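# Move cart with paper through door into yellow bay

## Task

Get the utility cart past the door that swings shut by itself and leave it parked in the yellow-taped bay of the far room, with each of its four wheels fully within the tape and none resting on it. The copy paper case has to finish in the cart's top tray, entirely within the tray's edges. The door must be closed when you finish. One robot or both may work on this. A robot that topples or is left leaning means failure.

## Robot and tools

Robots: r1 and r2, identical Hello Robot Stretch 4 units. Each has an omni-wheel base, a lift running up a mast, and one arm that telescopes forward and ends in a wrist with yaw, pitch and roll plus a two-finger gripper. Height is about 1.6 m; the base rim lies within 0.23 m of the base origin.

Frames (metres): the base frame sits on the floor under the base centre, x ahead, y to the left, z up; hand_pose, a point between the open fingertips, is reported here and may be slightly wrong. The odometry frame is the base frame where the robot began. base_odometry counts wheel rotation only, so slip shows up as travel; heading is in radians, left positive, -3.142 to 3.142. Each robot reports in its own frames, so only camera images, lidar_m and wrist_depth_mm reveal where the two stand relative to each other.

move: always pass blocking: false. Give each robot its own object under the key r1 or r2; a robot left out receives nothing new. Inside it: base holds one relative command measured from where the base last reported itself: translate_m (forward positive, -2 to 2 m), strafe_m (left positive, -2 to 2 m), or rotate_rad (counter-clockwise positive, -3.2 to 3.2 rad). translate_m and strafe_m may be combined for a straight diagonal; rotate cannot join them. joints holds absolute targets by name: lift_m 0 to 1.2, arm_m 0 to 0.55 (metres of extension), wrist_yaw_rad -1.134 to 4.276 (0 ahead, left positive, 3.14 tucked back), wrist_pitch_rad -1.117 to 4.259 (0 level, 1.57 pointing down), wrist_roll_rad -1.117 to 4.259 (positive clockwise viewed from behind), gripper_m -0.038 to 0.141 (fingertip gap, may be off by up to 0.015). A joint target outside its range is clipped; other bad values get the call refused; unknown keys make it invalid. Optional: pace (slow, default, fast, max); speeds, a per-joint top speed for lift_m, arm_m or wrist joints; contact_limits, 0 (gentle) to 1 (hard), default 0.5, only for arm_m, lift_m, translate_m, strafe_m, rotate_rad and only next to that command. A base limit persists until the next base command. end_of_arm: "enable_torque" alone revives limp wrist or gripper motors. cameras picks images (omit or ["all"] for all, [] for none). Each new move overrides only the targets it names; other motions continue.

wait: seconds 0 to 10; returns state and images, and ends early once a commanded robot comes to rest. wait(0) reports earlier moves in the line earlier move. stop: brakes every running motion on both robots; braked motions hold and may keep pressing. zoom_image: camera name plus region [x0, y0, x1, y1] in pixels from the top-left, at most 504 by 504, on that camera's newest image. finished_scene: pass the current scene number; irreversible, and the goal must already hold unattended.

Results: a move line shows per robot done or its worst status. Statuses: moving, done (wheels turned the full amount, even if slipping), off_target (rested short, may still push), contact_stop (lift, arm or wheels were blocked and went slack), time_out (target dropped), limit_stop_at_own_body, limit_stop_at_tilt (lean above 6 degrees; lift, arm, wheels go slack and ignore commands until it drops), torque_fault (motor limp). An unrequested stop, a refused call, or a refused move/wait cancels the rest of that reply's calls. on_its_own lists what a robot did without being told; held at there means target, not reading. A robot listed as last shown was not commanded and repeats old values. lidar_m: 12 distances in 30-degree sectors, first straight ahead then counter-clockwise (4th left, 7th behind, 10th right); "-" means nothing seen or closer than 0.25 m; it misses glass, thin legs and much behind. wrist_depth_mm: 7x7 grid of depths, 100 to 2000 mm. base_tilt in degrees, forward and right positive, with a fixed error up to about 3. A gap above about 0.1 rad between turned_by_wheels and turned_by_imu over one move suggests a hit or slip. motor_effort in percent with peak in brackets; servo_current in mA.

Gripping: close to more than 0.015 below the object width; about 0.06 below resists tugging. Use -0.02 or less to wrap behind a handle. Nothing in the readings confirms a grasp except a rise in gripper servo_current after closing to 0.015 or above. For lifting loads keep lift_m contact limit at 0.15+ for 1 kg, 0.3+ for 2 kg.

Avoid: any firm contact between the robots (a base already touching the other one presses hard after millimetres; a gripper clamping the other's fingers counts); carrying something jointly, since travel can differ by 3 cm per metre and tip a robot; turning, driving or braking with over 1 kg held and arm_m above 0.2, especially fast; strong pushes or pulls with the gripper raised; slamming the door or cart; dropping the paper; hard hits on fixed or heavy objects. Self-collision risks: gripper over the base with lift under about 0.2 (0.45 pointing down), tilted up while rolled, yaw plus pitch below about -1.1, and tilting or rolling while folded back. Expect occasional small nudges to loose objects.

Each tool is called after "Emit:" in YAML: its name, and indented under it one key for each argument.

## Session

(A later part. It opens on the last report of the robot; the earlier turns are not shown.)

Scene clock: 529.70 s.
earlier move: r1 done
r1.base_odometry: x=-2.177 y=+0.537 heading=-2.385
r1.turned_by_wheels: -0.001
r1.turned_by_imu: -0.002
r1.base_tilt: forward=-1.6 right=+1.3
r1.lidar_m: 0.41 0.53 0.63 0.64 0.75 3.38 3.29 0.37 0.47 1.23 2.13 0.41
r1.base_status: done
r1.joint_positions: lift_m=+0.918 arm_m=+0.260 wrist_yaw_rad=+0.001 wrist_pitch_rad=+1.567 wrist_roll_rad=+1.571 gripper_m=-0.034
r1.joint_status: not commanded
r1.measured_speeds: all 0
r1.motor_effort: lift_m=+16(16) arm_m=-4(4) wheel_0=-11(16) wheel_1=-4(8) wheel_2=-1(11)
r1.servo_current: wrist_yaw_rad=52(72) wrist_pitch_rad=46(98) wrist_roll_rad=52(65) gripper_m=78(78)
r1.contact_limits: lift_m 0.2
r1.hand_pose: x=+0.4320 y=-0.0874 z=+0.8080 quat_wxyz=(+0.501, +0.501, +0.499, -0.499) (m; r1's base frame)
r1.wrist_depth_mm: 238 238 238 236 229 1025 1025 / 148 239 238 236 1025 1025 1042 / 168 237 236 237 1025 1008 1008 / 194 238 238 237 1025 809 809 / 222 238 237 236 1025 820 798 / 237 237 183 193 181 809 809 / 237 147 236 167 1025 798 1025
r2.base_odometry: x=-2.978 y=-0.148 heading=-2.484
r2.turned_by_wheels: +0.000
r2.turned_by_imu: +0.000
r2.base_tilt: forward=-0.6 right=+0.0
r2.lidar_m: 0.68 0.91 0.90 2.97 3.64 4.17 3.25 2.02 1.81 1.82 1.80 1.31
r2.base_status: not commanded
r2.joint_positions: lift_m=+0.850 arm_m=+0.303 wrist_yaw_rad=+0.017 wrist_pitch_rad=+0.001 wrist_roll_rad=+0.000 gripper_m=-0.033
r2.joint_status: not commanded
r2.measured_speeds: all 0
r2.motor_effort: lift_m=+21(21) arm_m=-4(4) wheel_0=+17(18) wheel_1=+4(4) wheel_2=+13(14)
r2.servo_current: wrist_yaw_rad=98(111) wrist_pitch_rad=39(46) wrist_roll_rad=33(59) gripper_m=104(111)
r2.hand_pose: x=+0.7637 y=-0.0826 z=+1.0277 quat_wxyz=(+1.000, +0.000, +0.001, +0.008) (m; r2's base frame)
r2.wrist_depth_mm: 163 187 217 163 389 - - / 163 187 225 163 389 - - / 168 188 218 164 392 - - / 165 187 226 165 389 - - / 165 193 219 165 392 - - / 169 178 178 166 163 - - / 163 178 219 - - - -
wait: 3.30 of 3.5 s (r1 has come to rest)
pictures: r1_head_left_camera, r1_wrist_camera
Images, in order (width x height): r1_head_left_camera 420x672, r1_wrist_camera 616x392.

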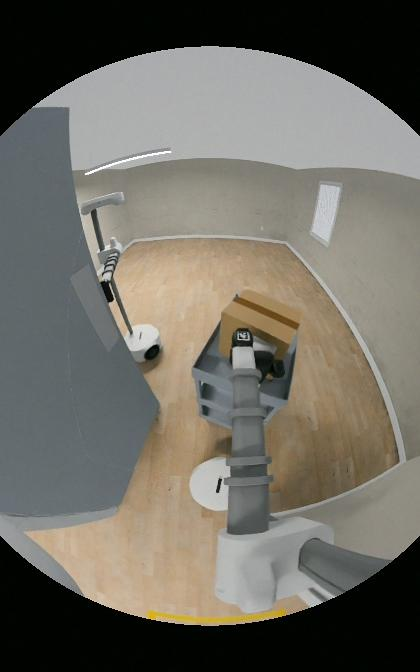

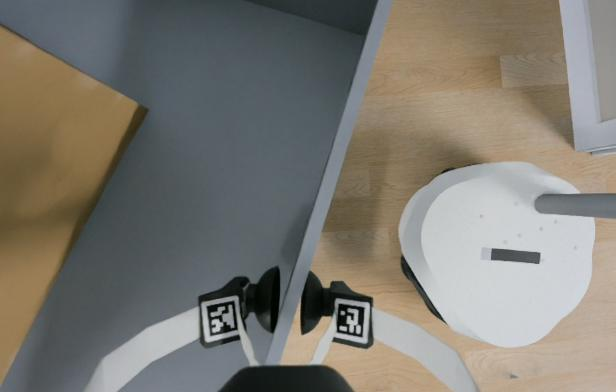

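Emit:
move:
  blocking: false
  cameras: []
  r1: {"base":{"strafe_m":0.14,"translate_m":-0.06},"joints":{"wrist_roll_rad":1.4},"speeds":{"wrist_roll_rad":0.1},"pace":"slow"}

Emit:
wait:
  seconds: 2.5
  cameras: ["r1_head_right_camera","r1_wrist_camera"]

Scene clock: 539.00 s.
move: r1 moving
r1.base_odometry: x=-2.166 y=+0.532 heading=-2.386
r1.turned_by_wheels: -0.001
r1.turned_by_imu: -0.002
r1.base_tilt: forward=-1.6 right=+1.3
r1.lidar_m: 0.42 0.54 0.63 0.63 0.74 3.39 3.30 0.38 0.45 1.20 2.17 0.42
r1.base_status: translate_m moving; strafe_m moving
r1.joint_positions: lift_m=+0.918 arm_m=+0.260 wrist_yaw_rad=+0.001 wrist_pitch_rad=+1.566 wrist_roll_rad=+1.533 gripper_m=-0.034
r1.joint_status: wrist_roll_rad moving
r1.measured_speeds: translate_m=-0.019 strafe_m=+0.045 rotate_rad=+0.001 lift_m=+0.000 arm_m=+0.000 wrist_yaw_rad=+0.000 wrist_pitch_rad=-0.002 wrist_roll_rad=-0.099
r1.motor_effort: lift_m=+16(16) arm_m=-4(4) wheel_0=-16(18) wheel_1=+1(4) wheel_2=-1(2)
r1.servo_current: wrist_yaw_rad=46(59) wrist_pitch_rad=39(46) wrist_roll_rad=52(65) gripper_m=65(72)
r1.contact_limits: lift_m 0.2
r1.hand_pose: x=+0.4325 y=-0.0874 z=+0.8081 quat_wxyz=(+0.511, +0.491, +0.508, -0.489) (m; r1's base frame)
r1.wrist_depth_mm: 140 239 238 237 212 1025 1008 / 150 215 239 238 237 1025 1025 / 170 236 237 237 1025 1025 1008 / 200 239 237 237 1008 820 1008 / 227 238 236 233 1042 820 809 / 238 238 183 195 181 809 809 / 237 141 236 167 1025 809 1025
r2: as last shown
r2.turned_by_imu: +0.001
r2.base_tilt: forward=-0.7 right=+0.1
r2.lidar_m: 0.67 0.89 0.89 2.97 3.60 4.19 3.19 2.04 1.81 1.82 1.80 1.33
r2.motor_effort: lift_m=+21(21) arm_m=-4(4) wheel_0=+17(17) wheel_1=+4(4) wheel_2=+13(14)
r2.servo_current: wrist_yaw_rad=98(104) wrist_pitch_rad=39(46) wrist_roll_rad=46(52) gripper_m=104(104)
r2.wrist_depth_mm: 163 186 217 163 389 - - / 164 187 224 164 392 - - / 167 189 219 164 389 - - / 164 189 225 165 389 - - / 164 194 219 165 392 - - / 169 178 179 166 163 - - / 163 178 218 - - - -
pictures: none
No camera images: "cameras" was empty.

Scene clock: 541.30 s.
earlier move: r1 done
r1.base_odometry: x=-2.038 y=+0.476 heading=-2.385
r1.turned_by_wheels: +0.001
r1.turned_by_imu: +0.000
r1.base_tilt: forward=-1.7 right=+1.3
r1.lidar_m: 0.39 0.54 0.51 0.50 0.59 3.33 3.24 0.49 0.44 1.00 2.28 0.37
r1.base_status: done
r1.joint_positions: lift_m=+0.918 arm_m=+0.260 wrist_yaw_rad=+0.000 wrist_pitch_rad=+1.573 wrist_roll_rad=+1.407 gripper_m=-0.034
r1.joint_status: all done
r1.measured_speeds: all 0
r1.motor_effort: lift_m=+16(16) arm_m=+4(4) wheel_0=-8(18) wheel_1=+2(5) wheel_2=-2(5)
r1.servo_current: wrist_yaw_rad=59(65) wrist_pitch_rad=39(52) wrist_roll_rad=59(85) gripper_m=65(72)
r1.contact_limits: lift_m 0.2
r1.hand_pose: x=+0.4302 y=-0.0874 z=+0.8080 quat_wxyz=(+0.538, +0.457, +0.540, -0.458) (m; r1's base frame)
r1.wrist_depth_mm: - 146 234 236 236 191 976 / 130 172 235 236 236 198 1025 / 162 219 235 235 236 1042 1042 / 204 233 235 236 212 831 1042 / 232 233 236 235 809 842 831 / 233 234 181 193 183 809 842 / 232 151 234 145 1008 151 1042
r2.base_odometry: x=-2.978 y=-0.148 heading=-2.484
r2.turned_by_wheels: +0.000
r2.turned_by_imu: +0.000
r2.base_tilt: forward=-0.6 right=+0.0
r2.lidar_m: 0.69 0.87 0.89 2.95 3.61 4.16 3.21 2.01 1.81 1.82 1.79 1.32
r2.base_status: not commanded
r2.joint_positions: lift_m=+0.850 arm_m=+0.303 wrist_yaw_rad=+0.017 wrist_pitch_rad=+0.001 wrist_roll_rad=+0.000 gripper_m=-0.033
r2.joint_status: not commanded
r2.measured_speeds: all 0
r2.motor_effort: lift_m=+21(21) arm_m=-4(4) wheel_0=+17(18) wheel_1=+4(4) wheel_2=+13(14)
r2.servo_current: wrist_yaw_rad=98(111) wrist_pitch_rad=46(46) wrist_roll_rad=39(65) gripper_m=104(111)
r2.hand_pose: x=+0.7637 y=-0.0826 z=+1.0277 quat_wxyz=(+1.000, +0.000, +0.001, +0.008) (m; r2's base frame)
r2.wrist_depth_mm: 163 186 217 163 392 - - / 164 187 224 163 392 - - / 164 188 218 164 389 - - / 164 189 226 165 394 - - / 165 193 218 166 389 - - / 168 178 178 166 163 - - / 164 177 219 - - - -
wait: 2.30 of 2.5 s (r1 has come to rest)
pictures: r1_head_right_camera, r1_wrist_camera
Images, in order (width x height): r1_head_right_camera 420x672, r1_wrist_camera 616x392.

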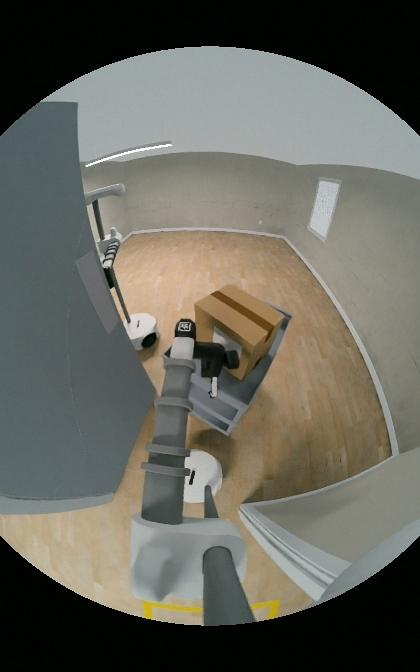

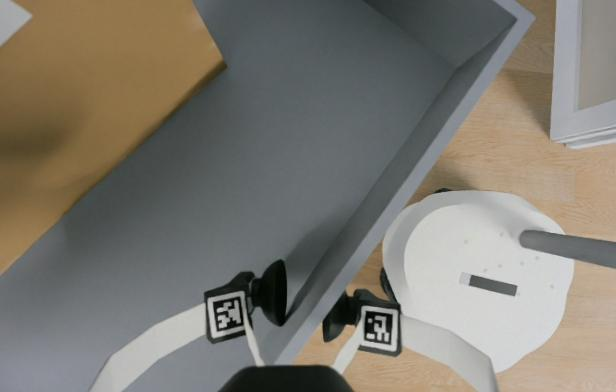

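Emit:
move:
  blocking: false
  cameras: []
  r1: {"base":{"translate_m":-0.45,"strafe_m":0.03},"pace":"slow"}

Emit:
wait:
  seconds: 5
  cameras: ["r1_head_right_camera","r1_wrist_camera"]

Scene clock: 553.83 s.
move: r1 moving
r1.base_odometry: x=-2.028 y=+0.484 heading=-2.386
r1.turned_by_wheels: -0.001
r1.turned_by_imu: -0.002
r1.base_tilt: forward=-1.6 right=+1.3
r1.lidar_m: 0.40 0.61 0.53 0.51 0.59 3.31 3.23 0.50 0.43 0.96 2.28 0.38
r1.base_status: translate_m moving; strafe_m moving
r1.joint_positions: lift_m=+0.918 arm_m=+0.260 wrist_yaw_rad=+0.000 wrist_pitch_rad=+1.571 wrist_roll_rad=+1.407 gripper_m=-0.034
r1.joint_status: not commanded
r1.measured_speeds: translate_m=-0.048 strafe_m=+0.004 rotate_rad=+0.002 lift_m=+0.000 arm_m=+0.000 wrist_yaw_rad=+0.000 wrist_pitch_rad=-0.015 wrist_roll_rad=+0.000
r1.motor_effort: lift_m=+16(16) arm_m=+3(4) wheel_0=-12(12) wheel_1=-8(8) wheel_2=+1(3)
r1.servo_current: wrist_yaw_rad=46(72) wrist_pitch_rad=39(46) wrist_roll_rad=52(65) gripper_m=72(72)
r1.contact_limits: lift_m 0.2
r1.hand_pose: x=+0.4307 y=-0.0874 z=+0.8080 quat_wxyz=(+0.539, +0.457, +0.539, -0.458) (m; r1's base frame)
r1.wrist_depth_mm: 119 152 236 237 236 186 991 / 135 178 236 236 237 196 1042 / 168 225 236 236 236 1025 1025 / 211 236 236 236 197 831 1042 / 234 236 236 236 820 809 809 / 236 236 183 197 182 820 820 / 236 148 237 156 1042 144 1008
r2: as last shown
r2.turned_by_imu: +0.002
r2.base_tilt: forward=-0.7 right=+0.0
r2.lidar_m: 0.68 0.87 0.89 2.97 3.64 4.18 3.19 2.00 1.81 1.82 1.79 1.34
r2.motor_effort: lift_m=+21(21) arm_m=-4(4) wheel_0=+17(17) wheel_1=+3(4) wheel_2=+13(13)
r2.servo_current: wrist_yaw_rad=91(98) wrist_pitch_rad=52(52) wrist_roll_rad=52(59) gripper_m=104(111)
r2.wrist_depth_mm: 163 187 217 163 394 - - / 164 187 224 164 389 - - / 164 188 219 163 392 - - / 164 189 225 165 389 - - / 164 194 219 165 392 - - / 168 178 178 166 163 - - / 163 177 218 - - - -
pictures: none
No camera images: "cameras" was empty.

Scene clock: 558.83 s.
earlier move: r1 moving
r1.base_odometry: x=-1.690 y=+0.763 heading=-2.385
r1.turned_by_wheels: +0.001
r1.turned_by_imu: +0.003
r1.base_tilt: forward=-1.6 right=+1.3
r1.lidar_m: 0.41 0.51 0.59 0.60 2.58 2.88 2.74 2.88 2.33 0.38 0.36 0.41
r1.base_status: translate_m moving; strafe_m moving
r1.joint_positions: lift_m=+0.918 arm_m=+0.260 wrist_yaw_rad=+0.000 wrist_pitch_rad=+1.564 wrist_roll_rad=+1.406 gripper_m=-0.034
r1.joint_status: not commanded
r1.measured_speeds: translate_m=-0.002 strafe_m=+0.000 rotate_rad=+0.000 lift_m=+0.000 arm_m=+0.000 wrist_yaw_rad=+0.000 wrist_pitch_rad=+0.000 wrist_roll_rad=+0.000
r1.motor_effort: lift_m=+16(16) arm_m=-4(4) wheel_0=+0(12) wheel_1=-3(9) wheel_2=+6(12)
r1.servo_current: wrist_yaw_rad=59(72) wrist_pitch_rad=46(78) wrist_roll_rad=59(85) gripper_m=65(72)
r1.contact_limits: lift_m 0.2
r1.hand_pose: x=+0.4329 y=-0.0874 z=+0.8081 quat_wxyz=(+0.541, +0.459, +0.538, -0.456) (m; r1's base frame)
r1.wrist_depth_mm: 143 237 236 236 208 - 488 / 147 219 237 236 236 788 1025 / 164 227 236 236 1025 1042 1008 / 193 238 236 236 1025 820 1008 / 224 238 236 236 976 809 820 / 237 237 196 196 809 820 820 / 238 155 236 167 172 132 991
r2.base_odometry: x=-2.978 y=-0.148 heading=-2.484
r2.turned_by_wheels: +0.000
r2.turned_by_imu: +0.001
r2.base_tilt: forward=-0.6 right=+0.0
r2.lidar_m: 0.68 0.95 2.92 2.98 3.61 4.19 3.19 2.02 1.81 1.83 1.80 1.34
r2.base_status: not commanded
r2.joint_positions: lift_m=+0.850 arm_m=+0.303 wrist_yaw_rad=+0.017 wrist_pitch_rad=+0.001 wrist_roll_rad=+0.000 gripper_m=-0.033
r2.joint_status: not commanded
r2.measured_speeds: all 0
r2.motor_effort: lift_m=+21(21) arm_m=-4(4) wheel_0=+17(18) wheel_1=+4(4) wheel_2=+13(14)
r2.servo_current: wrist_yaw_rad=91(111) wrist_pitch_rad=39(52) wrist_roll_rad=52(59) gripper_m=98(111)
r2.hand_pose: x=+0.7637 y=-0.0826 z=+1.0277 quat_wxyz=(+1.000, +0.000, +0.001, +0.008) (m; r2's base frame)
r2.wrist_depth_mm: 163 187 217 163 389 - - / 163 187 225 163 392 - - / 164 187 218 164 392 - - / 164 187 226 165 392 - - / 165 194 220 165 389 - - / 168 178 178 167 163 - - / 173 178 218 - - - -
wait: 5.00 s; no rest
pictures: r1_head_right_camera, r1_wrist_camera
Images, in order (width x height): r1_head_right_camera 420x672, r1_wrist_camera 616x392.

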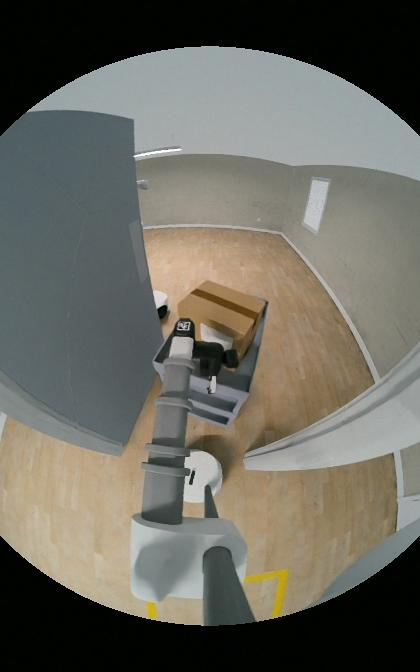

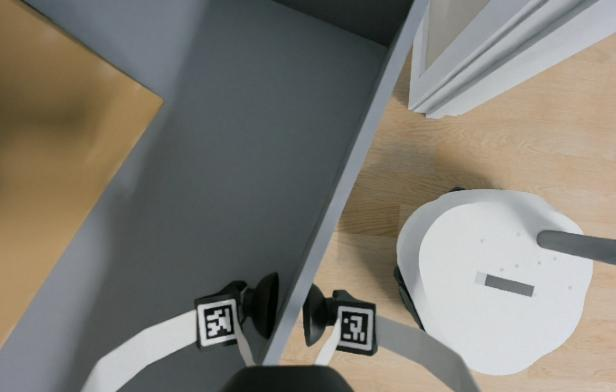

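Emit:
move:
  blocking: false
  cameras: []
  r1: {"base":{"translate_m":-0.4,"strafe_m":0.06},"pace":"slow"}

Emit:
wait:
  seconds: 4.6
  cameras: ["r1_head_right_camera","r1_wrist_camera"]

Scene clock: 566.57 s.
earlier move: r1 done
move: r1 moving
r1.base_odometry: x=-1.679 y=+0.770 heading=-2.385
r1.turned_by_wheels: +0.000
r1.turned_by_imu: +0.000
r1.base_tilt: forward=-1.5 right=+1.2
r1.lidar_m: 0.44 0.53 0.59 0.60 2.57 2.82 2.74 2.85 2.36 0.38 0.37 0.43
r1.base_status: translate_m moving; strafe_m moving
r1.joint_positions: lift_m=+0.918 arm_m=+0.260 wrist_yaw_rad=+0.000 wrist_pitch_rad=+1.562 wrist_roll_rad=+1.406 gripper_m=-0.034
r1.joint_status: not commanded
r1.measured_speeds: translate_m=-0.048 strafe_m=+0.007 rotate_rad=+0.000 lift_m=+0.000 arm_m=+0.000 wrist_yaw_rad=+0.000 wrist_pitch_rad=-0.021 wrist_roll_rad=+0.000
r1.motor_effort: lift_m=+16(16) arm_m=-4(4) wheel_0=-3(6) wheel_1=-6(6) wheel_2=+11(11)
r1.servo_current: wrist_yaw_rad=52(65) wrist_pitch_rad=52(59) wrist_roll_rad=52(65) gripper_m=72(72)
r1.contact_limits: lift_m 0.2
r1.hand_pose: x=+0.4333 y=-0.0874 z=+0.8081 quat_wxyz=(+0.542, +0.459, +0.537, -0.455) (m; r1's base frame)
r1.wrist_depth_mm: 141 238 237 236 207 - 469 / 150 205 237 236 236 732 1008 / 172 231 237 236 1025 1008 1008 / 207 238 237 236 1008 1008 1008 / 237 239 237 236 1042 798 809 / 239 237 192 193 820 809 820 / 239 153 238 181 176 809 1008
r2: as last shown
r2.base_tilt: forward=-0.7 right=+0.1
r2.lidar_m: 0.69 0.95 2.92 2.98 3.61 4.19 3.23 2.04 1.80 1.82 1.79 1.35
r2.motor_effort: lift_m=+21(21) arm_m=-4(4) wheel_0=+17(18) wheel_1=+4(4) wheel_2=+13(13)
r2.servo_current: wrist_yaw_rad=91(111) wrist_pitch_rad=46(46) wrist_roll_rad=46(52) gripper_m=104(104)
r2.wrist_depth_mm: 163 186 217 163 392 - - / 163 187 224 164 389 - - / 164 188 219 164 389 - - / 164 187 226 164 392 - - / 164 193 219 166 394 - - / 168 178 178 167 163 - - / 172 178 219 - - - -
pictures: none
No camera images: "cameras" was empty.

Scene clock: 571.17 s.
earlier move: r1 moving
r1.base_odometry: x=-1.358 y=+0.994 heading=-2.386
r1.turned_by_wheels: -0.001
r1.turned_by_imu: -0.002
r1.base_tilt: forward=-1.6 right=+1.3
r1.lidar_m: 0.41 0.45 0.71 1.73 2.51 2.43 2.33 2.44 2.40 1.88 0.60 0.42
r1.base_status: translate_m moving; strafe_m moving
r1.joint_positions: lift_m=+0.918 arm_m=+0.260 wrist_yaw_rad=+0.000 wrist_pitch_rad=+1.566 wrist_roll_rad=+1.405 gripper_m=-0.034
r1.joint_status: not commanded
r1.measured_speeds: all 0
r1.motor_effort: lift_m=+16(16) arm_m=-4(4) wheel_0=-8(12) wheel_1=-4(7) wheel_2=+1(11)
r1.servo_current: wrist_yaw_rad=59(72) wrist_pitch_rad=39(65) wrist_roll_rad=65(72) gripper_m=72(78)
r1.contact_limits: lift_m 0.2
r1.hand_pose: x=+0.4322 y=-0.0874 z=+0.8081 quat_wxyz=(+0.541, +0.458, +0.539, -0.456) (m; r1's base frame)
r1.wrist_depth_mm: 238 238 237 236 1042 1025 1025 / 238 237 238 236 1025 1025 1025 / 171 236 237 238 1025 1025 1025 / 190 236 237 237 991 820 1025 / 208 237 237 236 991 798 809 / 224 237 186 195 820 809 820 / 237 150 237 167 1025 798 1008
r2.base_odometry: x=-2.978 y=-0.148 heading=-2.484
r2.turned_by_wheels: +0.000
r2.turned_by_imu: +0.001
r2.base_tilt: forward=-0.7 right=+0.1
r2.lidar_m: 0.67 1.41 2.93 2.97 3.62 4.19 3.23 2.00 1.78 1.82 1.81 1.35
r2.base_status: not commanded
r2.joint_positions: lift_m=+0.850 arm_m=+0.303 wrist_yaw_rad=+0.017 wrist_pitch_rad=+0.001 wrist_roll_rad=+0.000 gripper_m=-0.033
r2.joint_status: not commanded
r2.measured_speeds: all 0
r2.motor_effort: lift_m=+21(21) arm_m=-4(5) wheel_0=+17(18) wheel_1=+4(4) wheel_2=+13(14)
r2.servo_current: wrist_yaw_rad=91(111) wrist_pitch_rad=46(46) wrist_roll_rad=46(65) gripper_m=104(111)
r2.hand_pose: x=+0.7637 y=-0.0826 z=+1.0277 quat_wxyz=(+1.000, +0.000, +0.001, +0.008) (m; r2's base frame)
r2.wrist_depth_mm: 163 187 216 163 389 - - / 164 187 224 163 392 - - / 164 188 218 164 389 - - / 164 189 225 165 392 - - / 164 194 219 165 392 - - / 169 177 178 166 163 - - / 164 177 218 - - - -
wait: 4.60 s; no rest
pictures: r1_head_right_camera, r1_wrist_camera
Images, in order (width x height): r1_head_right_camera 420x672, r1_wrist_camera 616x392.

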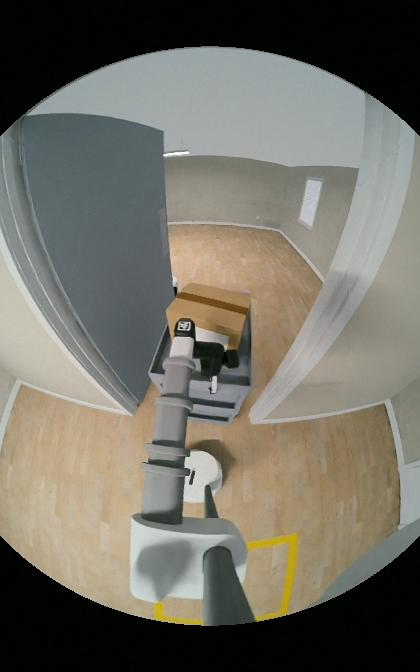

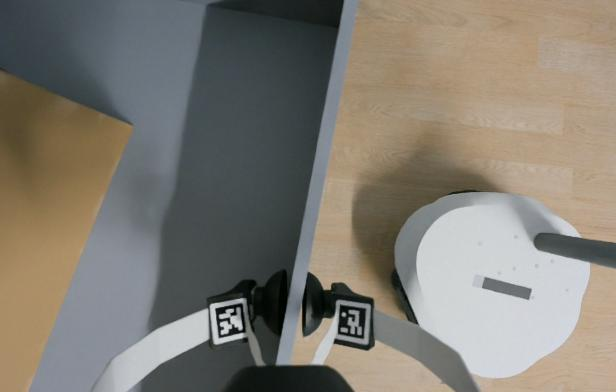

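Emit:
move:
  blocking: false
  cameras: []
  r1: {"base":{"translate_m":-0.8,"strafe_m":-0.04},"pace":"slow"}

Emit:
wait:
  seconds: 8.3
  cameras: ["r1_head_right_camera","r1_wrist_camera"]

Scene clock: 584.13 s.
earlier move: r1 done
move: r1 moving
r1.base_odometry: x=-1.349 y=+1.003 heading=-2.387
r1.turned_by_wheels: -0.001
r1.turned_by_imu: -0.001
r1.base_tilt: forward=-1.6 right=+1.2
r1.lidar_m: 0.42 0.47 0.71 1.78 2.51 2.39 2.32 2.45 2.40 1.90 0.63 0.44
r1.base_status: translate_m moving; strafe_m moving
r1.joint_positions: lift_m=+0.918 arm_m=+0.260 wrist_yaw_rad=+0.000 wrist_pitch_rad=+1.564 wrist_roll_rad=+1.405 gripper_m=-0.034
r1.joint_status: not commanded
r1.measured_speeds: translate_m=-0.048 strafe_m=-0.002 rotate_rad=+0.001 lift_m=+0.000 arm_m=+0.000 wrist_yaw_rad=+0.000 wrist_pitch_rad=-0.028 wrist_roll_rad=+0.000
r1.motor_effort: lift_m=+16(16) arm_m=-4(4) wheel_0=-8(11) wheel_1=-7(8) wheel_2=+7(7)
r1.servo_current: wrist_yaw_rad=65(65) wrist_pitch_rad=46(46) wrist_roll_rad=52(59) gripper_m=65(72)
r1.contact_limits: lift_m 0.2
r1.hand_pose: x=+0.4329 y=-0.0874 z=+0.8081 quat_wxyz=(+0.541, +0.458, +0.538, -0.455) (m; r1's base frame)
r1.wrist_depth_mm: 239 239 238 237 1025 1008 1025 / 173 238 237 238 1025 1025 991 / 175 238 238 238 1025 1025 1008 / 200 238 238 237 1025 1025 991 / 217 238 238 237 1025 809 809 / 237 238 197 185 809 798 820 / 237 147 237 167 176 809 1008
r2: as last shown
r2.turned_by_imu: +0.002
r2.lidar_m: 0.69 1.39 2.92 2.96 3.63 4.20 3.22 1.99 1.80 1.83 1.78 1.33
r2.motor_effort: lift_m=+21(21) arm_m=-4(4) wheel_0=+17(18) wheel_1=+4(4) wheel_2=+13(14)
r2.servo_current: wrist_yaw_rad=98(98) wrist_pitch_rad=46(46) wrist_roll_rad=46(59) gripper_m=98(111)
r2.wrist_depth_mm: 163 186 217 164 392 - - / 163 187 224 164 389 - - / 164 188 218 164 389 - - / 164 188 225 165 389 - - / 164 194 219 165 392 - - / 169 178 179 166 163 - - / 163 177 218 - - - -
pictures: none
No camera images: "cameras" was empty.

Scene clock: 592.43 s.
earlier move: r1 moving
r1.base_odometry: x=-0.805 y=+1.570 heading=-2.385
r1.turned_by_wheels: +0.001
r1.turned_by_imu: +0.006
r1.base_tilt: forward=-1.6 right=+1.3
r1.lidar_m: 0.35 0.33 1.78 2.45 2.23 1.62 1.54 1.61 2.22 2.25 1.77 0.47
r1.base_status: translate_m moving; strafe_m moving
r1.joint_positions: lift_m=+0.918 arm_m=+0.260 wrist_yaw_rad=+0.001 wrist_pitch_rad=+1.563 wrist_roll_rad=+1.401 gripper_m=-0.034
r1.joint_status: not commanded
r1.measured_speeds: translate_m=-0.022 strafe_m=-0.001 rotate_rad=+0.001 lift_m=+0.000 arm_m=+0.000 wrist_yaw_rad=+0.000 wrist_pitch_rad=+0.001 wrist_roll_rad=+0.000
r1.motor_effort: lift_m=+16(16) arm_m=-4(4) wheel_0=+1(11) wheel_1=-2(8) wheel_2=+8(14)
r1.servo_current: wrist_yaw_rad=39(72) wrist_pitch_rad=52(65) wrist_roll_rad=65(72) gripper_m=65(78)
r1.contact_limits: lift_m 0.2
r1.hand_pose: x=+0.4333 y=-0.0874 z=+0.8081 quat_wxyz=(+0.543, +0.457, +0.539, -0.454) (m; r1's base frame)
r1.wrist_depth_mm: 1042 1025 1025 1042 1025 1025 1042 / 1008 1025 1008 1025 1008 1025 1025 / 1025 1025 201 1025 1008 1008 1008 / 221 236 236 1025 1025 1025 1025 / 236 236 236 1042 991 809 820 / 236 236 236 192 183 820 820 / 196 156 236 166 161 820 1025
r2.base_odometry: x=-2.978 y=-0.148 heading=-2.484
r2.turned_by_wheels: +0.000
r2.turned_by_imu: +0.001
r2.base_tilt: forward=-0.7 right=+0.1
r2.lidar_m: 0.68 2.02 2.93 2.98 3.62 4.19 3.19 2.04 1.80 1.82 1.78 1.32
r2.base_status: not commanded
r2.joint_positions: lift_m=+0.850 arm_m=+0.303 wrist_yaw_rad=+0.017 wrist_pitch_rad=+0.001 wrist_roll_rad=+0.000 gripper_m=-0.033
r2.joint_status: not commanded
r2.measured_speeds: all 0
r2.motor_effort: lift_m=+21(21) arm_m=-4(4) wheel_0=+17(18) wheel_1=+4(4) wheel_2=+13(14)
r2.servo_current: wrist_yaw_rad=111(111) wrist_pitch_rad=39(52) wrist_roll_rad=39(65) gripper_m=98(111)
r2.hand_pose: x=+0.7637 y=-0.0826 z=+1.0277 quat_wxyz=(+1.000, +0.000, +0.001, +0.008) (m; r2's base frame)
r2.wrist_depth_mm: 163 186 217 163 392 - - / 163 187 225 164 389 - - / 164 187 218 165 389 - - / 164 189 225 165 389 - - / 165 194 220 165 394 - - / 168 178 179 166 163 - - / 164 177 219 - - - -
wait: 8.30 s; no rest
pictures: r1_head_right_camera, r1_wrist_camera
Images, in order (width x height): r1_head_right_camera 420x672, r1_wrist_camera 616x392.

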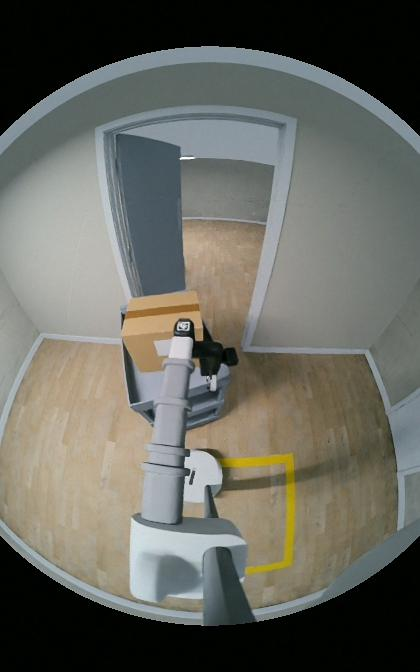

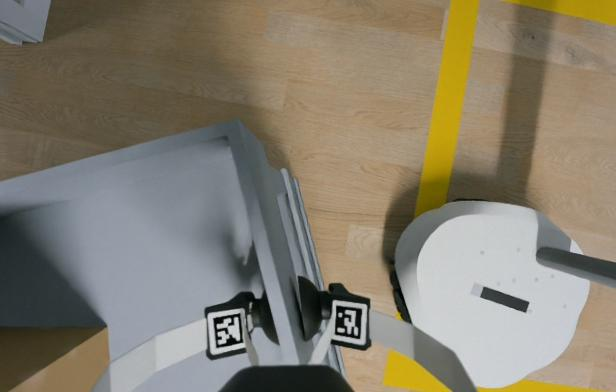

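Emit:
move:
  blocking: false
  cameras: []
  r1: {"joints":{"gripper_m":0.05}}
  r2: {"joints":{"gripper_m":0.12}}

Emit:
wait:
  seconds: 0.7
  cameras: []

Emit:
move:
  blocking: false
  cameras: []
  r1: {"joints":{"lift_m":1.0}}
  r2: {"joints":{"arm_m":0.05},"base":{"translate_m":-0.2}}

Emit:
wait:
  seconds: 0.8
  cameras: ["r1_wrist_camera","r2_head_camera"]

Scene clock: 613.93 s.
earlier move: r1 done
move: r1 moving; r2 moving
r1.base_odometry: x=-0.803 y=+1.571 heading=-2.385
r1.turned_by_wheels: +0.000
r1.turned_by_imu: +0.000
r1.base_tilt: forward=-1.6 right=+1.3
r1.lidar_m: 0.36 0.34 1.75 2.44 2.22 1.59 1.54 1.60 2.22 2.26 1.75 0.47
r1.base_status: done
r1.joint_positions: lift_m=+0.918 arm_m=+0.260 wrist_yaw_rad=+0.001 wrist_pitch_rad=+1.563 wrist_roll_rad=+1.401 gripper_m=-0.009
r1.joint_status: gripper_m moving
r1.measured_speeds: all 0
r1.motor_effort: lift_m=+16(16) arm_m=-4(4) wheel_0=+3(3) wheel_1=-1(2) wheel_2=+8(8)
r1.servo_current: wrist_yaw_rad=39(59) wrist_pitch_rad=46(59) wrist_roll_rad=39(65) gripper_m=59(65)
r1.contact_limits: lift_m 0.2
r1.hand_pose: x=+0.4333 y=-0.0874 z=+0.8081 quat_wxyz=(+0.543, +0.457, +0.539, -0.454) (m; r1's base frame)
r1.wrist_depth_mm: 1042 1025 1008 1025 1025 1008 1008 / 1042 1025 1042 1025 1008 1008 1025 / 1025 1042 209 1025 1042 1008 1025 / 212 237 237 1025 1025 1008 1025 / 238 238 237 1042 1008 809 809 / 238 239 212 186 809 809 809 / 204 220 237 167 156 820 1025
r2.base_odometry: x=-2.978 y=-0.148 heading=-2.484
r2.turned_by_wheels: +0.000
r2.turned_by_imu: +0.001
r2.base_tilt: forward=-0.6 right=+0.0
r2.lidar_m: 0.67 2.03 2.93 2.94 3.59 4.21 3.19 2.04 1.81 1.82 1.79 1.34
r2.base_status: not commanded
r2.joint_positions: lift_m=+0.850 arm_m=+0.303 wrist_yaw_rad=+0.017 wrist_pitch_rad=+0.001 wrist_roll_rad=+0.000 gripper_m=-0.008
r2.joint_status: gripper_m moving
r2.measured_speeds: all 0
r2.motor_effort: lift_m=+21(21) arm_m=-4(4) wheel_0=+17(18) wheel_1=+4(4) wheel_2=+13(13)
r2.servo_current: wrist_yaw_rad=91(98) wrist_pitch_rad=39(46) wrist_roll_rad=46(59) gripper_m=104(130)
r2.hand_pose: x=+0.7637 y=-0.0826 z=+1.0277 quat_wxyz=(+1.000, +0.000, +0.001, +0.008) (m; r2's base frame)
r2.wrist_depth_mm: 167 190 220 324 394 - - / 167 196 222 324 394 - - / 168 191 223 325 394 - - / 168 191 230 322 394 - - / 168 193 224 170 399 - - / 172 182 180 171 167 - - / 176 176 223 - - - -
pictures: none
No camera images: "cameras" was empty.

Scene clock: 614.63 s.
earlier move: r1 moving; r2 moving
r1.base_odometry: x=-0.803 y=+1.571 heading=-2.386
r1.turned_by_wheels: +0.000
r1.turned_by_imu: +0.000
r1.base_tilt: forward=-1.6 right=+1.3
r1.lidar_m: 0.34 0.34 1.77 2.44 2.24 1.62 1.52 1.60 2.22 2.26 1.78 0.47
r1.base_status: done
r1.joint_positions: lift_m=+0.918 arm_m=+0.260 wrist_yaw_rad=+0.001 wrist_pitch_rad=+1.570 wrist_roll_rad=+1.401 gripper_m=+0.049
r1.joint_status: gripper_m moving
r1.measured_speeds: translate_m=+0.000 strafe_m=+0.000 rotate_rad=+0.000 lift_m=+0.000 arm_m=+0.000 wrist_yaw_rad=+0.000 wrist_pitch_rad=+0.002 wrist_roll_rad=+0.000
r1.motor_effort: lift_m=+16(16) arm_m=-4(4) wheel_0=+3(3) wheel_1=-1(2) wheel_2=+3(8)
r1.servo_current: wrist_yaw_rad=46(59) wrist_pitch_rad=39(59) wrist_roll_rad=52(72) gripper_m=59(91)
r1.contact_limits: lift_m 0.2
r1.hand_pose: x=+0.4313 y=-0.0874 z=+0.8080 quat_wxyz=(+0.541, +0.456, +0.541, -0.455) (m; r1's base frame)
r1.wrist_depth_mm: 1025 1025 1025 1008 1025 1025 1042 / 1025 1025 1008 1025 1008 1025 1008 / 1025 1025 1025 1025 1025 1025 1042 / 199 236 236 1025 1025 1042 1025 / 236 236 237 1008 878 820 820 / 236 237 189 488 190 820 820 / 223 236 236 143 171 820 1025
r2.base_odometry: x=-2.978 y=-0.148 heading=-2.484
r2.turned_by_wheels: +0.000
r2.turned_by_imu: +0.000
r2.base_tilt: forward=-0.7 right=+0.0
r2.lidar_m: 0.69 2.03 2.92 2.97 3.62 4.19 3.22 2.02 1.80 1.82 1.79 1.36
r2.base_status: not commanded
r2.joint_positions: lift_m=+0.850 arm_m=+0.303 wrist_yaw_rad=+0.017 wrist_pitch_rad=+0.001 wrist_roll_rad=+0.000 gripper_m=+0.073
r2.joint_status: gripper_m moving
r2.measured_speeds: all 0
r2.motor_effort: lift_m=+21(21) arm_m=-4(4) wheel_0=+17(18) wheel_1=+4(4) wheel_2=+13(13)
r2.servo_current: wrist_yaw_rad=98(104) wrist_pitch_rad=39(46) wrist_roll_rad=39(59) gripper_m=111(130)
r2.hand_pose: x=+0.7637 y=-0.0826 z=+1.0277 quat_wxyz=(+1.000, +0.000, +0.001, +0.008) (m; r2's base frame)
r2.wrist_depth_mm: 185 216 189 357 - - - / 186 216 188 343 - - - / 185 218 180 362 - - - / 187 217 181 359 - - - / 187 218 182 359 - - - / 186 207 186 347 189 - - / 190 216 188 - - - -
wait: 0.70 s; no rest
pictures: none
No camera images: "cameras" was empty.

Scene clock: 615.13 s.
earlier move: r1 done; r2 moving
move: r1 moving; r2 moving
r1.base_odometry: x=-0.803 y=+1.571 heading=-2.386
r1.turned_by_wheels: +0.000
r1.turned_by_imu: +0.000
r1.base_tilt: forward=-1.5 right=+1.3
r1.lidar_m: 0.36 0.33 1.74 2.45 2.21 1.60 1.54 1.62 2.22 2.25 1.77 0.45
r1.base_status: not commanded
r1.joint_positions: lift_m=+0.956 arm_m=+0.260 wrist_yaw_rad=+0.001 wrist_pitch_rad=+1.570 wrist_roll_rad=+1.401 gripper_m=+0.050
r1.joint_status: lift_m moving; the others done
r1.measured_speeds: translate_m=+0.000 strafe_m=+0.000 rotate_rad=+0.000 lift_m=+0.146 arm_m=+0.000 wrist_yaw_rad=+0.000 wrist_pitch_rad=+0.000 wrist_roll_rad=+0.000
r1.motor_effort: lift_m=+26(26) arm_m=-4(4) wheel_0=+2(3) wheel_1=-2(2) wheel_2=+3(3)
r1.servo_current: wrist_yaw_rad=39(65) wrist_pitch_rad=46(46) wrist_roll_rad=46(59) gripper_m=39(46)
r1.hand_pose: x=+0.4313 y=-0.0874 z=+0.8454 quat_wxyz=(+0.541, +0.456, +0.541, -0.455) (m; r1's base frame)
r1.wrist_depth_mm: 1042 1025 1042 1060 1078 1060 1060 / 1042 1025 1042 1042 1078 1060 1060 / 1060 1042 1042 1060 1060 1078 1060 / 1042 266 268 1042 1042 1078 1078 / 266 266 267 1042 854 842 866 / 266 270 195 521 191 854 1078 / 223 239 268 143 1060 866 1060
r2.base_odometry: x=-2.953 y=-0.129 heading=-2.484
r2.turned_by_wheels: +0.000
r2.turned_by_imu: +0.000
r2.base_tilt: forward=-0.7 right=+0.1
r2.lidar_m: 0.76 2.05 2.92 2.98 3.65 4.17 3.20 2.00 1.80 1.82 1.86 1.47
r2.base_status: translate_m moving
r2.joint_positions: lift_m=+0.850 arm_m=+0.252 wrist_yaw_rad=+0.003 wrist_pitch_rad=+0.001 wrist_roll_rad=+0.000 gripper_m=+0.114
r2.joint_status: arm_m moving; gripper_m moving
r2.measured_speeds: translate_m=-0.121 strafe_m=+0.001 rotate_rad=-0.003 lift_m=+0.000 arm_m=-0.195 wrist_yaw_rad=-0.009 wrist_pitch_rad=+0.000 wrist_roll_rad=+0.000
r2.motor_effort: lift_m=+21(21) arm_m=-8(14) wheel_0=-7(17) wheel_1=-7(7) wheel_2=+13(28)
r2.servo_current: wrist_yaw_rad=52(111) wrist_pitch_rad=39(46) wrist_roll_rad=46(59) gripper_m=98(117)
r2.hand_pose: x=+0.7120 y=-0.0864 z=+1.0277 quat_wxyz=(+1.000, +0.000, +0.001, +0.002) (m; r2's base frame)
r2.wrist_depth_mm: - 294 272 - - - - / 264 293 272 - - - - / 267 296 274 - - - - / 266 296 274 - - - - / 276 296 272 - - - - / 272 279 202 - 184 - - / 1756 281 273 - - - -
pictures: none
No camera images: "cameras" was empty.

Scene clock: 615.93 s.
earlier move: r1 moving; r2 moving
r1.base_odometry: x=-0.803 y=+1.571 heading=-2.386
r1.turned_by_wheels: +0.000
r1.turned_by_imu: +0.000
r1.base_tilt: forward=-1.6 right=+1.3
r1.lidar_m: 0.36 0.34 1.75 2.46 2.20 1.61 1.54 1.60 2.21 2.25 1.78 0.48
r1.base_status: not commanded
r1.joint_positions: lift_m=+1.000 arm_m=+0.260 wrist_yaw_rad=+0.001 wrist_pitch_rad=+1.570 wrist_roll_rad=+1.401 gripper_m=+0.050
r1.joint_status: lift_m moving; the others done
r1.measured_speeds: all 0
r1.motor_effort: lift_m=+25(27) arm_m=-3(4) wheel_0=+3(3) wheel_1=-2(2) wheel_2=+3(3)
r1.servo_current: wrist_yaw_rad=33(78) wrist_pitch_rad=46(46) wrist_roll_rad=46(59) gripper_m=39(52)
r1.hand_pose: x=+0.4313 y=-0.0874 z=+0.8893 quat_wxyz=(+0.541, +0.456, +0.541, -0.455) (m; r1's base frame)
r1.wrist_depth_mm: 1118 1078 1118 1098 1118 1098 1118 / 1098 1098 1098 1118 1138 1078 1098 / 1098 1118 1078 1118 1118 1098 1118 / 1078 315 317 1118 1118 1118 1118 / 312 315 315 1098 917 904 1118 / 314 314 196 634 190 891 1138 / 224 238 315 143 1098 878 1118
r2.base_odometry: x=-2.843 y=-0.044 heading=-2.484
r2.turned_by_wheels: +0.000
r2.turned_by_imu: +0.000
r2.base_tilt: forward=-0.7 right=+0.1
r2.lidar_m: 1.09 2.19 2.99 3.02 3.69 4.04 3.14 1.96 1.74 1.77 1.98 1.72
r2.base_status: translate_m moving
r2.joint_positions: lift_m=+0.850 arm_m=+0.067 wrist_yaw_rad=+0.003 wrist_pitch_rad=+0.001 wrist_roll_rad=+0.000 gripper_m=+0.120
r2.joint_status: arm_m moving; the others done
r2.measured_speeds: translate_m=-0.126 strafe_m=+0.000 rotate_rad=-0.001 lift_m=+0.000 arm_m=-0.121 wrist_yaw_rad=+0.000 wrist_pitch_rad=+0.000 wrist_roll_rad=+0.000
r2.motor_effort: lift_m=+21(21) arm_m=-6(14) wheel_0=-6(17) wheel_1=-5(9) wheel_2=+3(28)
r2.servo_current: wrist_yaw_rad=52(111) wrist_pitch_rad=39(46) wrist_roll_rad=46(59) gripper_m=46(117)
r2.hand_pose: x=+0.5262 y=-0.0867 z=+1.0277 quat_wxyz=(+1.000, +0.000, +0.001, +0.001) (m; r2's base frame)
r2.wrist_depth_mm: - - - - - - - / - - - - - - - / - - - - - - - / - - - - - - - / - - - - - - - / - - 190 - 186 - - / - - - - - - -
wait: 0.80 s; no rest
pictures: r1_wrist_camera, r2_head_camera
Images, in order (width x height): r1_wrist_camera 616x392, r2_head_camera 420x560.

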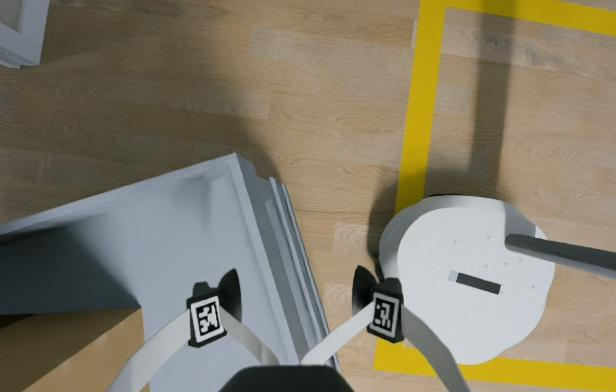

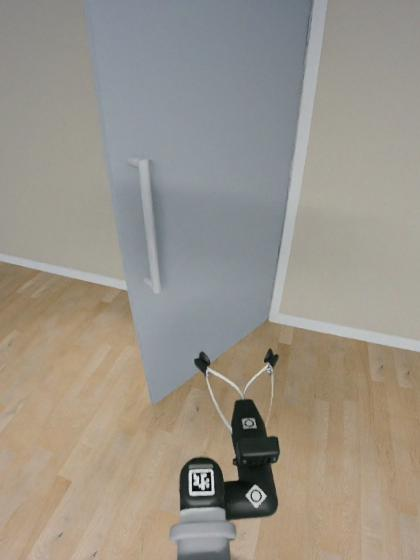

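Emit:
move:
  blocking: false
  cameras: []
  r1: {"joints":{"lift_m":1.08,"arm_m":0.205,"wrist_roll_rad":1.18},"base":{"strafe_m":0.2}}

Emit:
wait:
  seconds: 2
  cameras: ["r1_wrist_camera","r1_head_right_camera","r2_head_camera"]

Scene clock: 634.73 s.
earlier move: r1 done; r2 done
move: r1 moving
r1.base_odometry: x=-0.778 y=+1.545 heading=-2.386
r1.turned_by_wheels: +0.000
r1.turned_by_imu: -0.001
r1.base_tilt: forward=-1.6 right=+1.3
r1.lidar_m: 0.35 0.33 1.78 2.41 2.20 1.62 1.51 1.63 2.24 2.28 1.79 0.45
r1.base_status: strafe_m moving
r1.joint_positions: lift_m=+1.038 arm_m=+0.216 wrist_yaw_rad=+0.001 wrist_pitch_rad=+1.570 wrist_roll_rad=+1.182 gripper_m=+0.050
r1.joint_status: lift_m moving; arm_m moving; wrist_roll_rad moving
r1.measured_speeds: translate_m=+0.001 strafe_m=+0.140 rotate_rad=-0.003 lift_m=+0.146 arm_m=-0.102 wrist_yaw_rad=+0.000 wrist_pitch_rad=+0.000 wrist_roll_rad=-0.007
r1.motor_effort: lift_m=+25(27) arm_m=-3(6) wheel_0=-9(11) wheel_1=+8(9) wheel_2=+1(3)
r1.servo_current: wrist_yaw_rad=59(65) wrist_pitch_rad=46(46) wrist_roll_rad=59(78) gripper_m=46(46)
r1.hand_pose: x=+0.3877 y=-0.0874 z=+0.9274 quat_wxyz=(+0.588, +0.394, +0.587, -0.394) (m; r1's base frame)
r1.wrist_depth_mm: 1118 1160 1138 1118 1138 1160 1138 / 1118 1118 1118 1138 1118 1138 1138 / 342 345 347 1138 1138 1118 1138 / 345 345 349 1118 1138 1138 1138 / 246 345 345 1160 931 931 1160 / 254 347 195 1098 191 931 1138 / 262 320 349 143 931 946 1160
r2.base_odometry: x=-2.820 y=-0.026 heading=-2.484
r2.turned_by_wheels: +0.000
r2.turned_by_imu: +0.003
r2.base_tilt: forward=-0.7 right=+0.0
r2.lidar_m: 1.81 2.25 3.00 3.02 3.69 4.02 3.05 1.93 1.73 1.77 2.00 1.78
r2.base_status: done
r2.joint_positions: lift_m=+0.850 arm_m=+0.050 wrist_yaw_rad=+0.003 wrist_pitch_rad=+0.001 wrist_roll_rad=+0.000 gripper_m=+0.120
r2.joint_status: all done
r2.measured_speeds: all 0
r2.motor_effort: lift_m=+21(21) arm_m=-7(7) wheel_0=-2(3) wheel_1=-2(3) wheel_2=+4(4)
r2.servo_current: wrist_yaw_rad=39(59) wrist_pitch_rad=39(46) wrist_roll_rad=46(59) gripper_m=46(59)
r2.hand_pose: x=+0.5097 y=-0.0867 z=+1.0277 quat_wxyz=(+1.000, +0.000, +0.001, +0.001) (m; r2's base frame)
r2.wrist_depth_mm: - - - - - - - / - - - - - - - / - - - - - - - / - - - - - - - / - - - - - - - / - - 190 - 185 - - / - - - - - - -
pictures: none
No camera images: "cameras" was empty.

Scene clock: 636.20 s.
earlier move: r1 done
r1.base_odometry: x=-0.666 y=+1.426 heading=-2.386
r1.turned_by_wheels: +0.000
r1.turned_by_imu: +0.001
r1.base_tilt: forward=-1.6 right=+1.2
r1.lidar_m: 0.28 0.47 1.75 2.22 2.19 1.62 1.53 1.64 2.24 2.46 1.75 0.36
r1.base_status: done
r1.joint_positions: lift_m=+1.080 arm_m=+0.205 wrist_yaw_rad=+0.001 wrist_pitch_rad=+1.570 wrist_roll_rad=+1.182 gripper_m=+0.050
r1.joint_status: all done
r1.measured_speeds: all 0
r1.motor_effort: lift_m=+24(27) arm_m=-4(6) wheel_0=+1(11) wheel_1=-1(10) wheel_2=+1(3)
r1.servo_current: wrist_yaw_rad=52(65) wrist_pitch_rad=39(46) wrist_roll_rad=59(78) gripper_m=39(46)
r1.hand_pose: x=+0.3764 y=-0.0874 z=+0.9694 quat_wxyz=(+0.588, +0.394, +0.587, -0.394) (m; r1's base frame)
r1.wrist_depth_mm: 197 282 394 1205 1182 1182 1182 / 202 293 397 397 1205 1182 1182 / 208 309 394 397 1182 1205 1205 / 216 317 394 397 1182 1182 1205 / 220 336 394 397 976 976 1229 / 229 343 195 394 190 991 1205 / 233 283 397 143 991 991 1182
r2.base_odometry: x=-2.820 y=-0.026 heading=-2.484
r2.turned_by_wheels: +0.000
r2.turned_by_imu: +0.000
r2.base_tilt: forward=-0.6 right=+0.1
r2.lidar_m: 1.83 2.24 3.01 3.04 3.71 4.01 3.06 1.94 1.73 1.74 2.00 1.80
r2.base_status: done
r2.joint_positions: lift_m=+0.850 arm_m=+0.050 wrist_yaw_rad=+0.003 wrist_pitch_rad=+0.001 wrist_roll_rad=+0.000 gripper_m=+0.120
r2.joint_status: all done
r2.measured_speeds: all 0
r2.motor_effort: lift_m=+20(21) arm_m=-7(7) wheel_0=-3(3) wheel_1=-3(3) wheel_2=+4(4)
r2.servo_current: wrist_yaw_rad=46(59) wrist_pitch_rad=39(46) wrist_roll_rad=52(59) gripper_m=46(59)
r2.hand_pose: x=+0.5097 y=-0.0867 z=+1.0277 quat_wxyz=(+1.000, +0.000, +0.001, +0.001) (m; r2's base frame)
r2.wrist_depth_mm: - - - - - - - / - - - - - - - / - - - - - - - / - - - - - - - / - - - - - - - / - - 189 - 185 - - / - - - - - - -
wait: 1.47 of 2 s (r1 has come to rest)
pictures: r1_head_right_camera, r1_wrist_camera, r2_head_camera
Images, in order (width x height): r1_head_right_camera 420x672, r1_wrist_camera 616x392, r2_head_camera 420x560.

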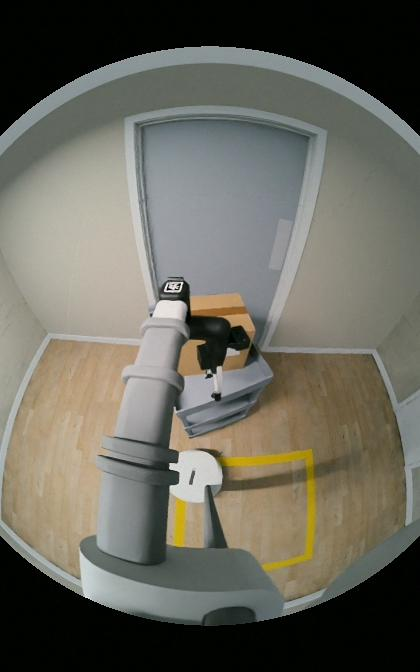

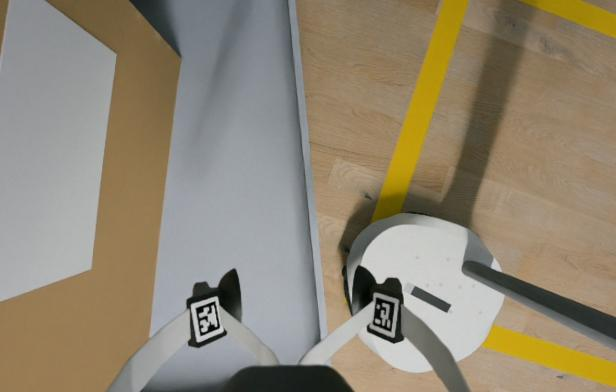

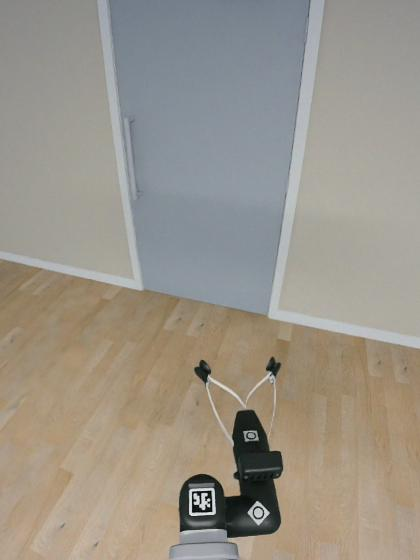

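Emit:
move:
  r1: {"joints":{"wrist_roll_rad":1.08,"arm_m":0.195,"lift_m":1.0}}
  blocking: false
  cameras: []

Emit:
wait:
  seconds: 0.7
  cameras: ["r1_wrist_camera","r1_head_left_camera"]

Scene clock: 657.80 s.
move: r1 moving
r1.base_odometry: x=-0.666 y=+1.426 heading=-2.386
r1.turned_by_wheels: +0.000
r1.turned_by_imu: -0.001
r1.base_tilt: forward=-1.6 right=+1.2
r1.lidar_m: 0.28 0.45 1.75 2.24 2.23 1.62 1.53 1.62 2.20 2.47 1.78 0.36
r1.base_status: not commanded
r1.joint_positions: lift_m=+1.042 arm_m=+0.195 wrist_yaw_rad=+0.001 wrist_pitch_rad=+1.570 wrist_roll_rad=+1.082 gripper_m=+0.050
r1.joint_status: lift_m moving; arm_m moving; wrist_roll_rad moving
r1.measured_speeds: translate_m=+0.000 strafe_m=+0.000 rotate_rad=+0.000 lift_m=-0.146 arm_m=+0.000 wrist_yaw_rad=+0.000 wrist_pitch_rad=+0.000 wrist_roll_rad=+0.000
r1.motor_effort: lift_m=+11(23) arm_m=-5(6) wheel_0=+1(1) wheel_1=-1(1) wheel_2=+1(1)
r1.servo_current: wrist_yaw_rad=39(65) wrist_pitch_rad=33(46) wrist_roll_rad=59(59) gripper_m=46(46)
r1.hand_pose: x=+0.3664 y=-0.0874 z=+0.9323 quat_wxyz=(+0.607, +0.364, +0.606, -0.364) (m; r1's base frame)
r1.wrist_depth_mm: 188 276 359 362 1138 1160 1182 / 199 286 362 362 1160 1118 1182 / 210 307 362 362 1160 1138 1160 / 216 336 362 364 1138 1160 1138 / 229 357 362 362 946 1160 1160 / 246 359 196 359 190 946 1138 / 258 325 364 143 946 946 1182
r2: as last shown
r2.turned_by_imu: +0.003
r2.base_tilt: forward=-0.7 right=+0.1
r2.lidar_m: 1.82 2.24 2.99 3.00 3.74 4.01 3.14 1.93 1.74 1.78 1.99 1.78
r2.motor_effort: lift_m=+21(21) arm_m=-7(7) wheel_0=-2(3) wheel_1=-3(3) wheel_2=+4(4)
r2.servo_current: wrist_yaw_rad=52(59) wrist_pitch_rad=39(52) wrist_roll_rad=46(52) gripper_m=52(59)
r2.wrist_depth_mm: - - - - - - - / - - - - - - - / - - - - - - - / - - - - - - - / - - - - - - - / - - 190 - 185 - - / - - - - - - -
pictures: none
No camera images: "cameras" was empty.

Scene clock: 658.50 s.
earlier move: r1 moving
r1.base_odometry: x=-0.666 y=+1.426 heading=-2.386
r1.turned_by_wheels: +0.000
r1.turned_by_imu: +0.000
r1.base_tilt: forward=-1.6 right=+1.2
r1.lidar_m: 0.28 0.49 1.74 2.26 2.22 1.59 1.53 1.62 2.25 2.47 1.77 0.34
r1.base_status: not commanded
r1.joint_positions: lift_m=+1.000 arm_m=+0.195 wrist_yaw_rad=+0.001 wrist_pitch_rad=+1.570 wrist_roll_rad=+1.082 gripper_m=+0.050
r1.joint_status: lift_m moving; arm_m moving; wrist_roll_rad moving
r1.measured_speeds: all 0
r1.motor_effort: lift_m=+13(23) arm_m=-4(6) wheel_0=+1(1) wheel_1=-1(1) wheel_2=+1(1)
r1.servo_current: wrist_yaw_rad=52(65) wrist_pitch_rad=39(46) wrist_roll_rad=52(65) gripper_m=46(46)
r1.hand_pose: x=+0.3664 y=-0.0874 z=+0.8903 quat_wxyz=(+0.607, +0.364, +0.606, -0.364) (m; r1's base frame)
r1.wrist_depth_mm: 189 274 315 315 1098 1118 1118 / 198 286 315 317 1098 1098 1098 / 211 312 315 319 1118 1118 1118 / 219 315 315 319 1098 1118 1098 / 230 319 317 319 891 1098 1098 / 246 315 196 319 190 904 1118 / 258 315 319 144 891 891 1098
r2.base_odometry: x=-2.820 y=-0.026 heading=-2.484
r2.turned_by_wheels: +0.000
r2.turned_by_imu: +0.000
r2.base_tilt: forward=-0.7 right=+0.1
r2.lidar_m: 1.80 2.25 3.00 3.04 3.69 4.01 3.09 1.93 1.73 1.75 2.00 1.80
r2.base_status: not commanded
r2.joint_positions: lift_m=+0.850 arm_m=+0.050 wrist_yaw_rad=+0.003 wrist_pitch_rad=+0.001 wrist_roll_rad=+0.000 gripper_m=+0.120
r2.joint_status: not commanded
r2.measured_speeds: all 0
r2.motor_effort: lift_m=+21(21) arm_m=-7(7) wheel_0=-3(3) wheel_1=-2(3) wheel_2=+4(4)
r2.servo_current: wrist_yaw_rad=39(59) wrist_pitch_rad=46(52) wrist_roll_rad=46(65) gripper_m=46(59)
r2.hand_pose: x=+0.5097 y=-0.0867 z=+1.0277 quat_wxyz=(+1.000, +0.000, +0.001, +0.001) (m; r2's base frame)
r2.wrist_depth_mm: - - - - - - - / - - - - - - - / - - - - - - - / - - - - - - - / - - - - - - - / - - 189 - 185 - - / - - - - - - -
wait: 0.70 s; no rest
pictures: r1_head_left_camera, r1_wrist_camera
Images, in order (width x height): r1_head_left_camera 420x672, r1_wrist_camera 616x392.

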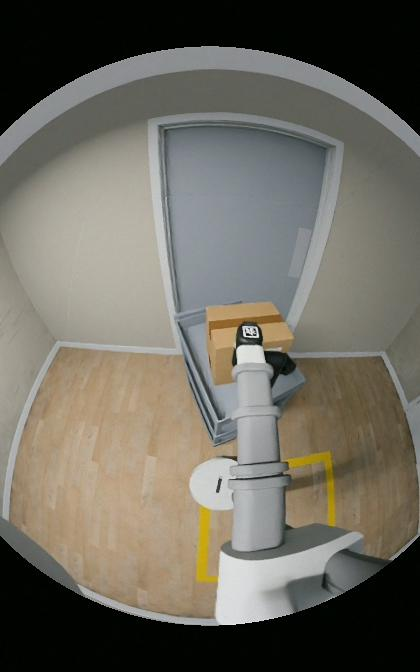

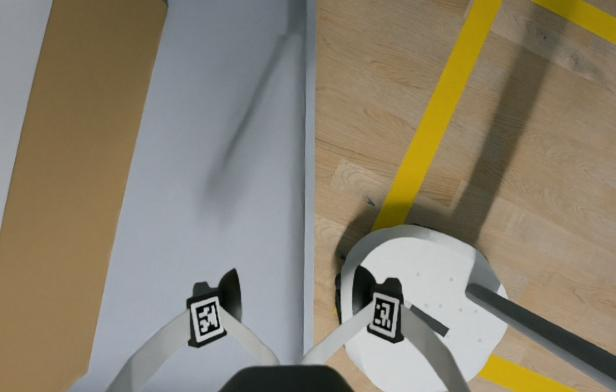

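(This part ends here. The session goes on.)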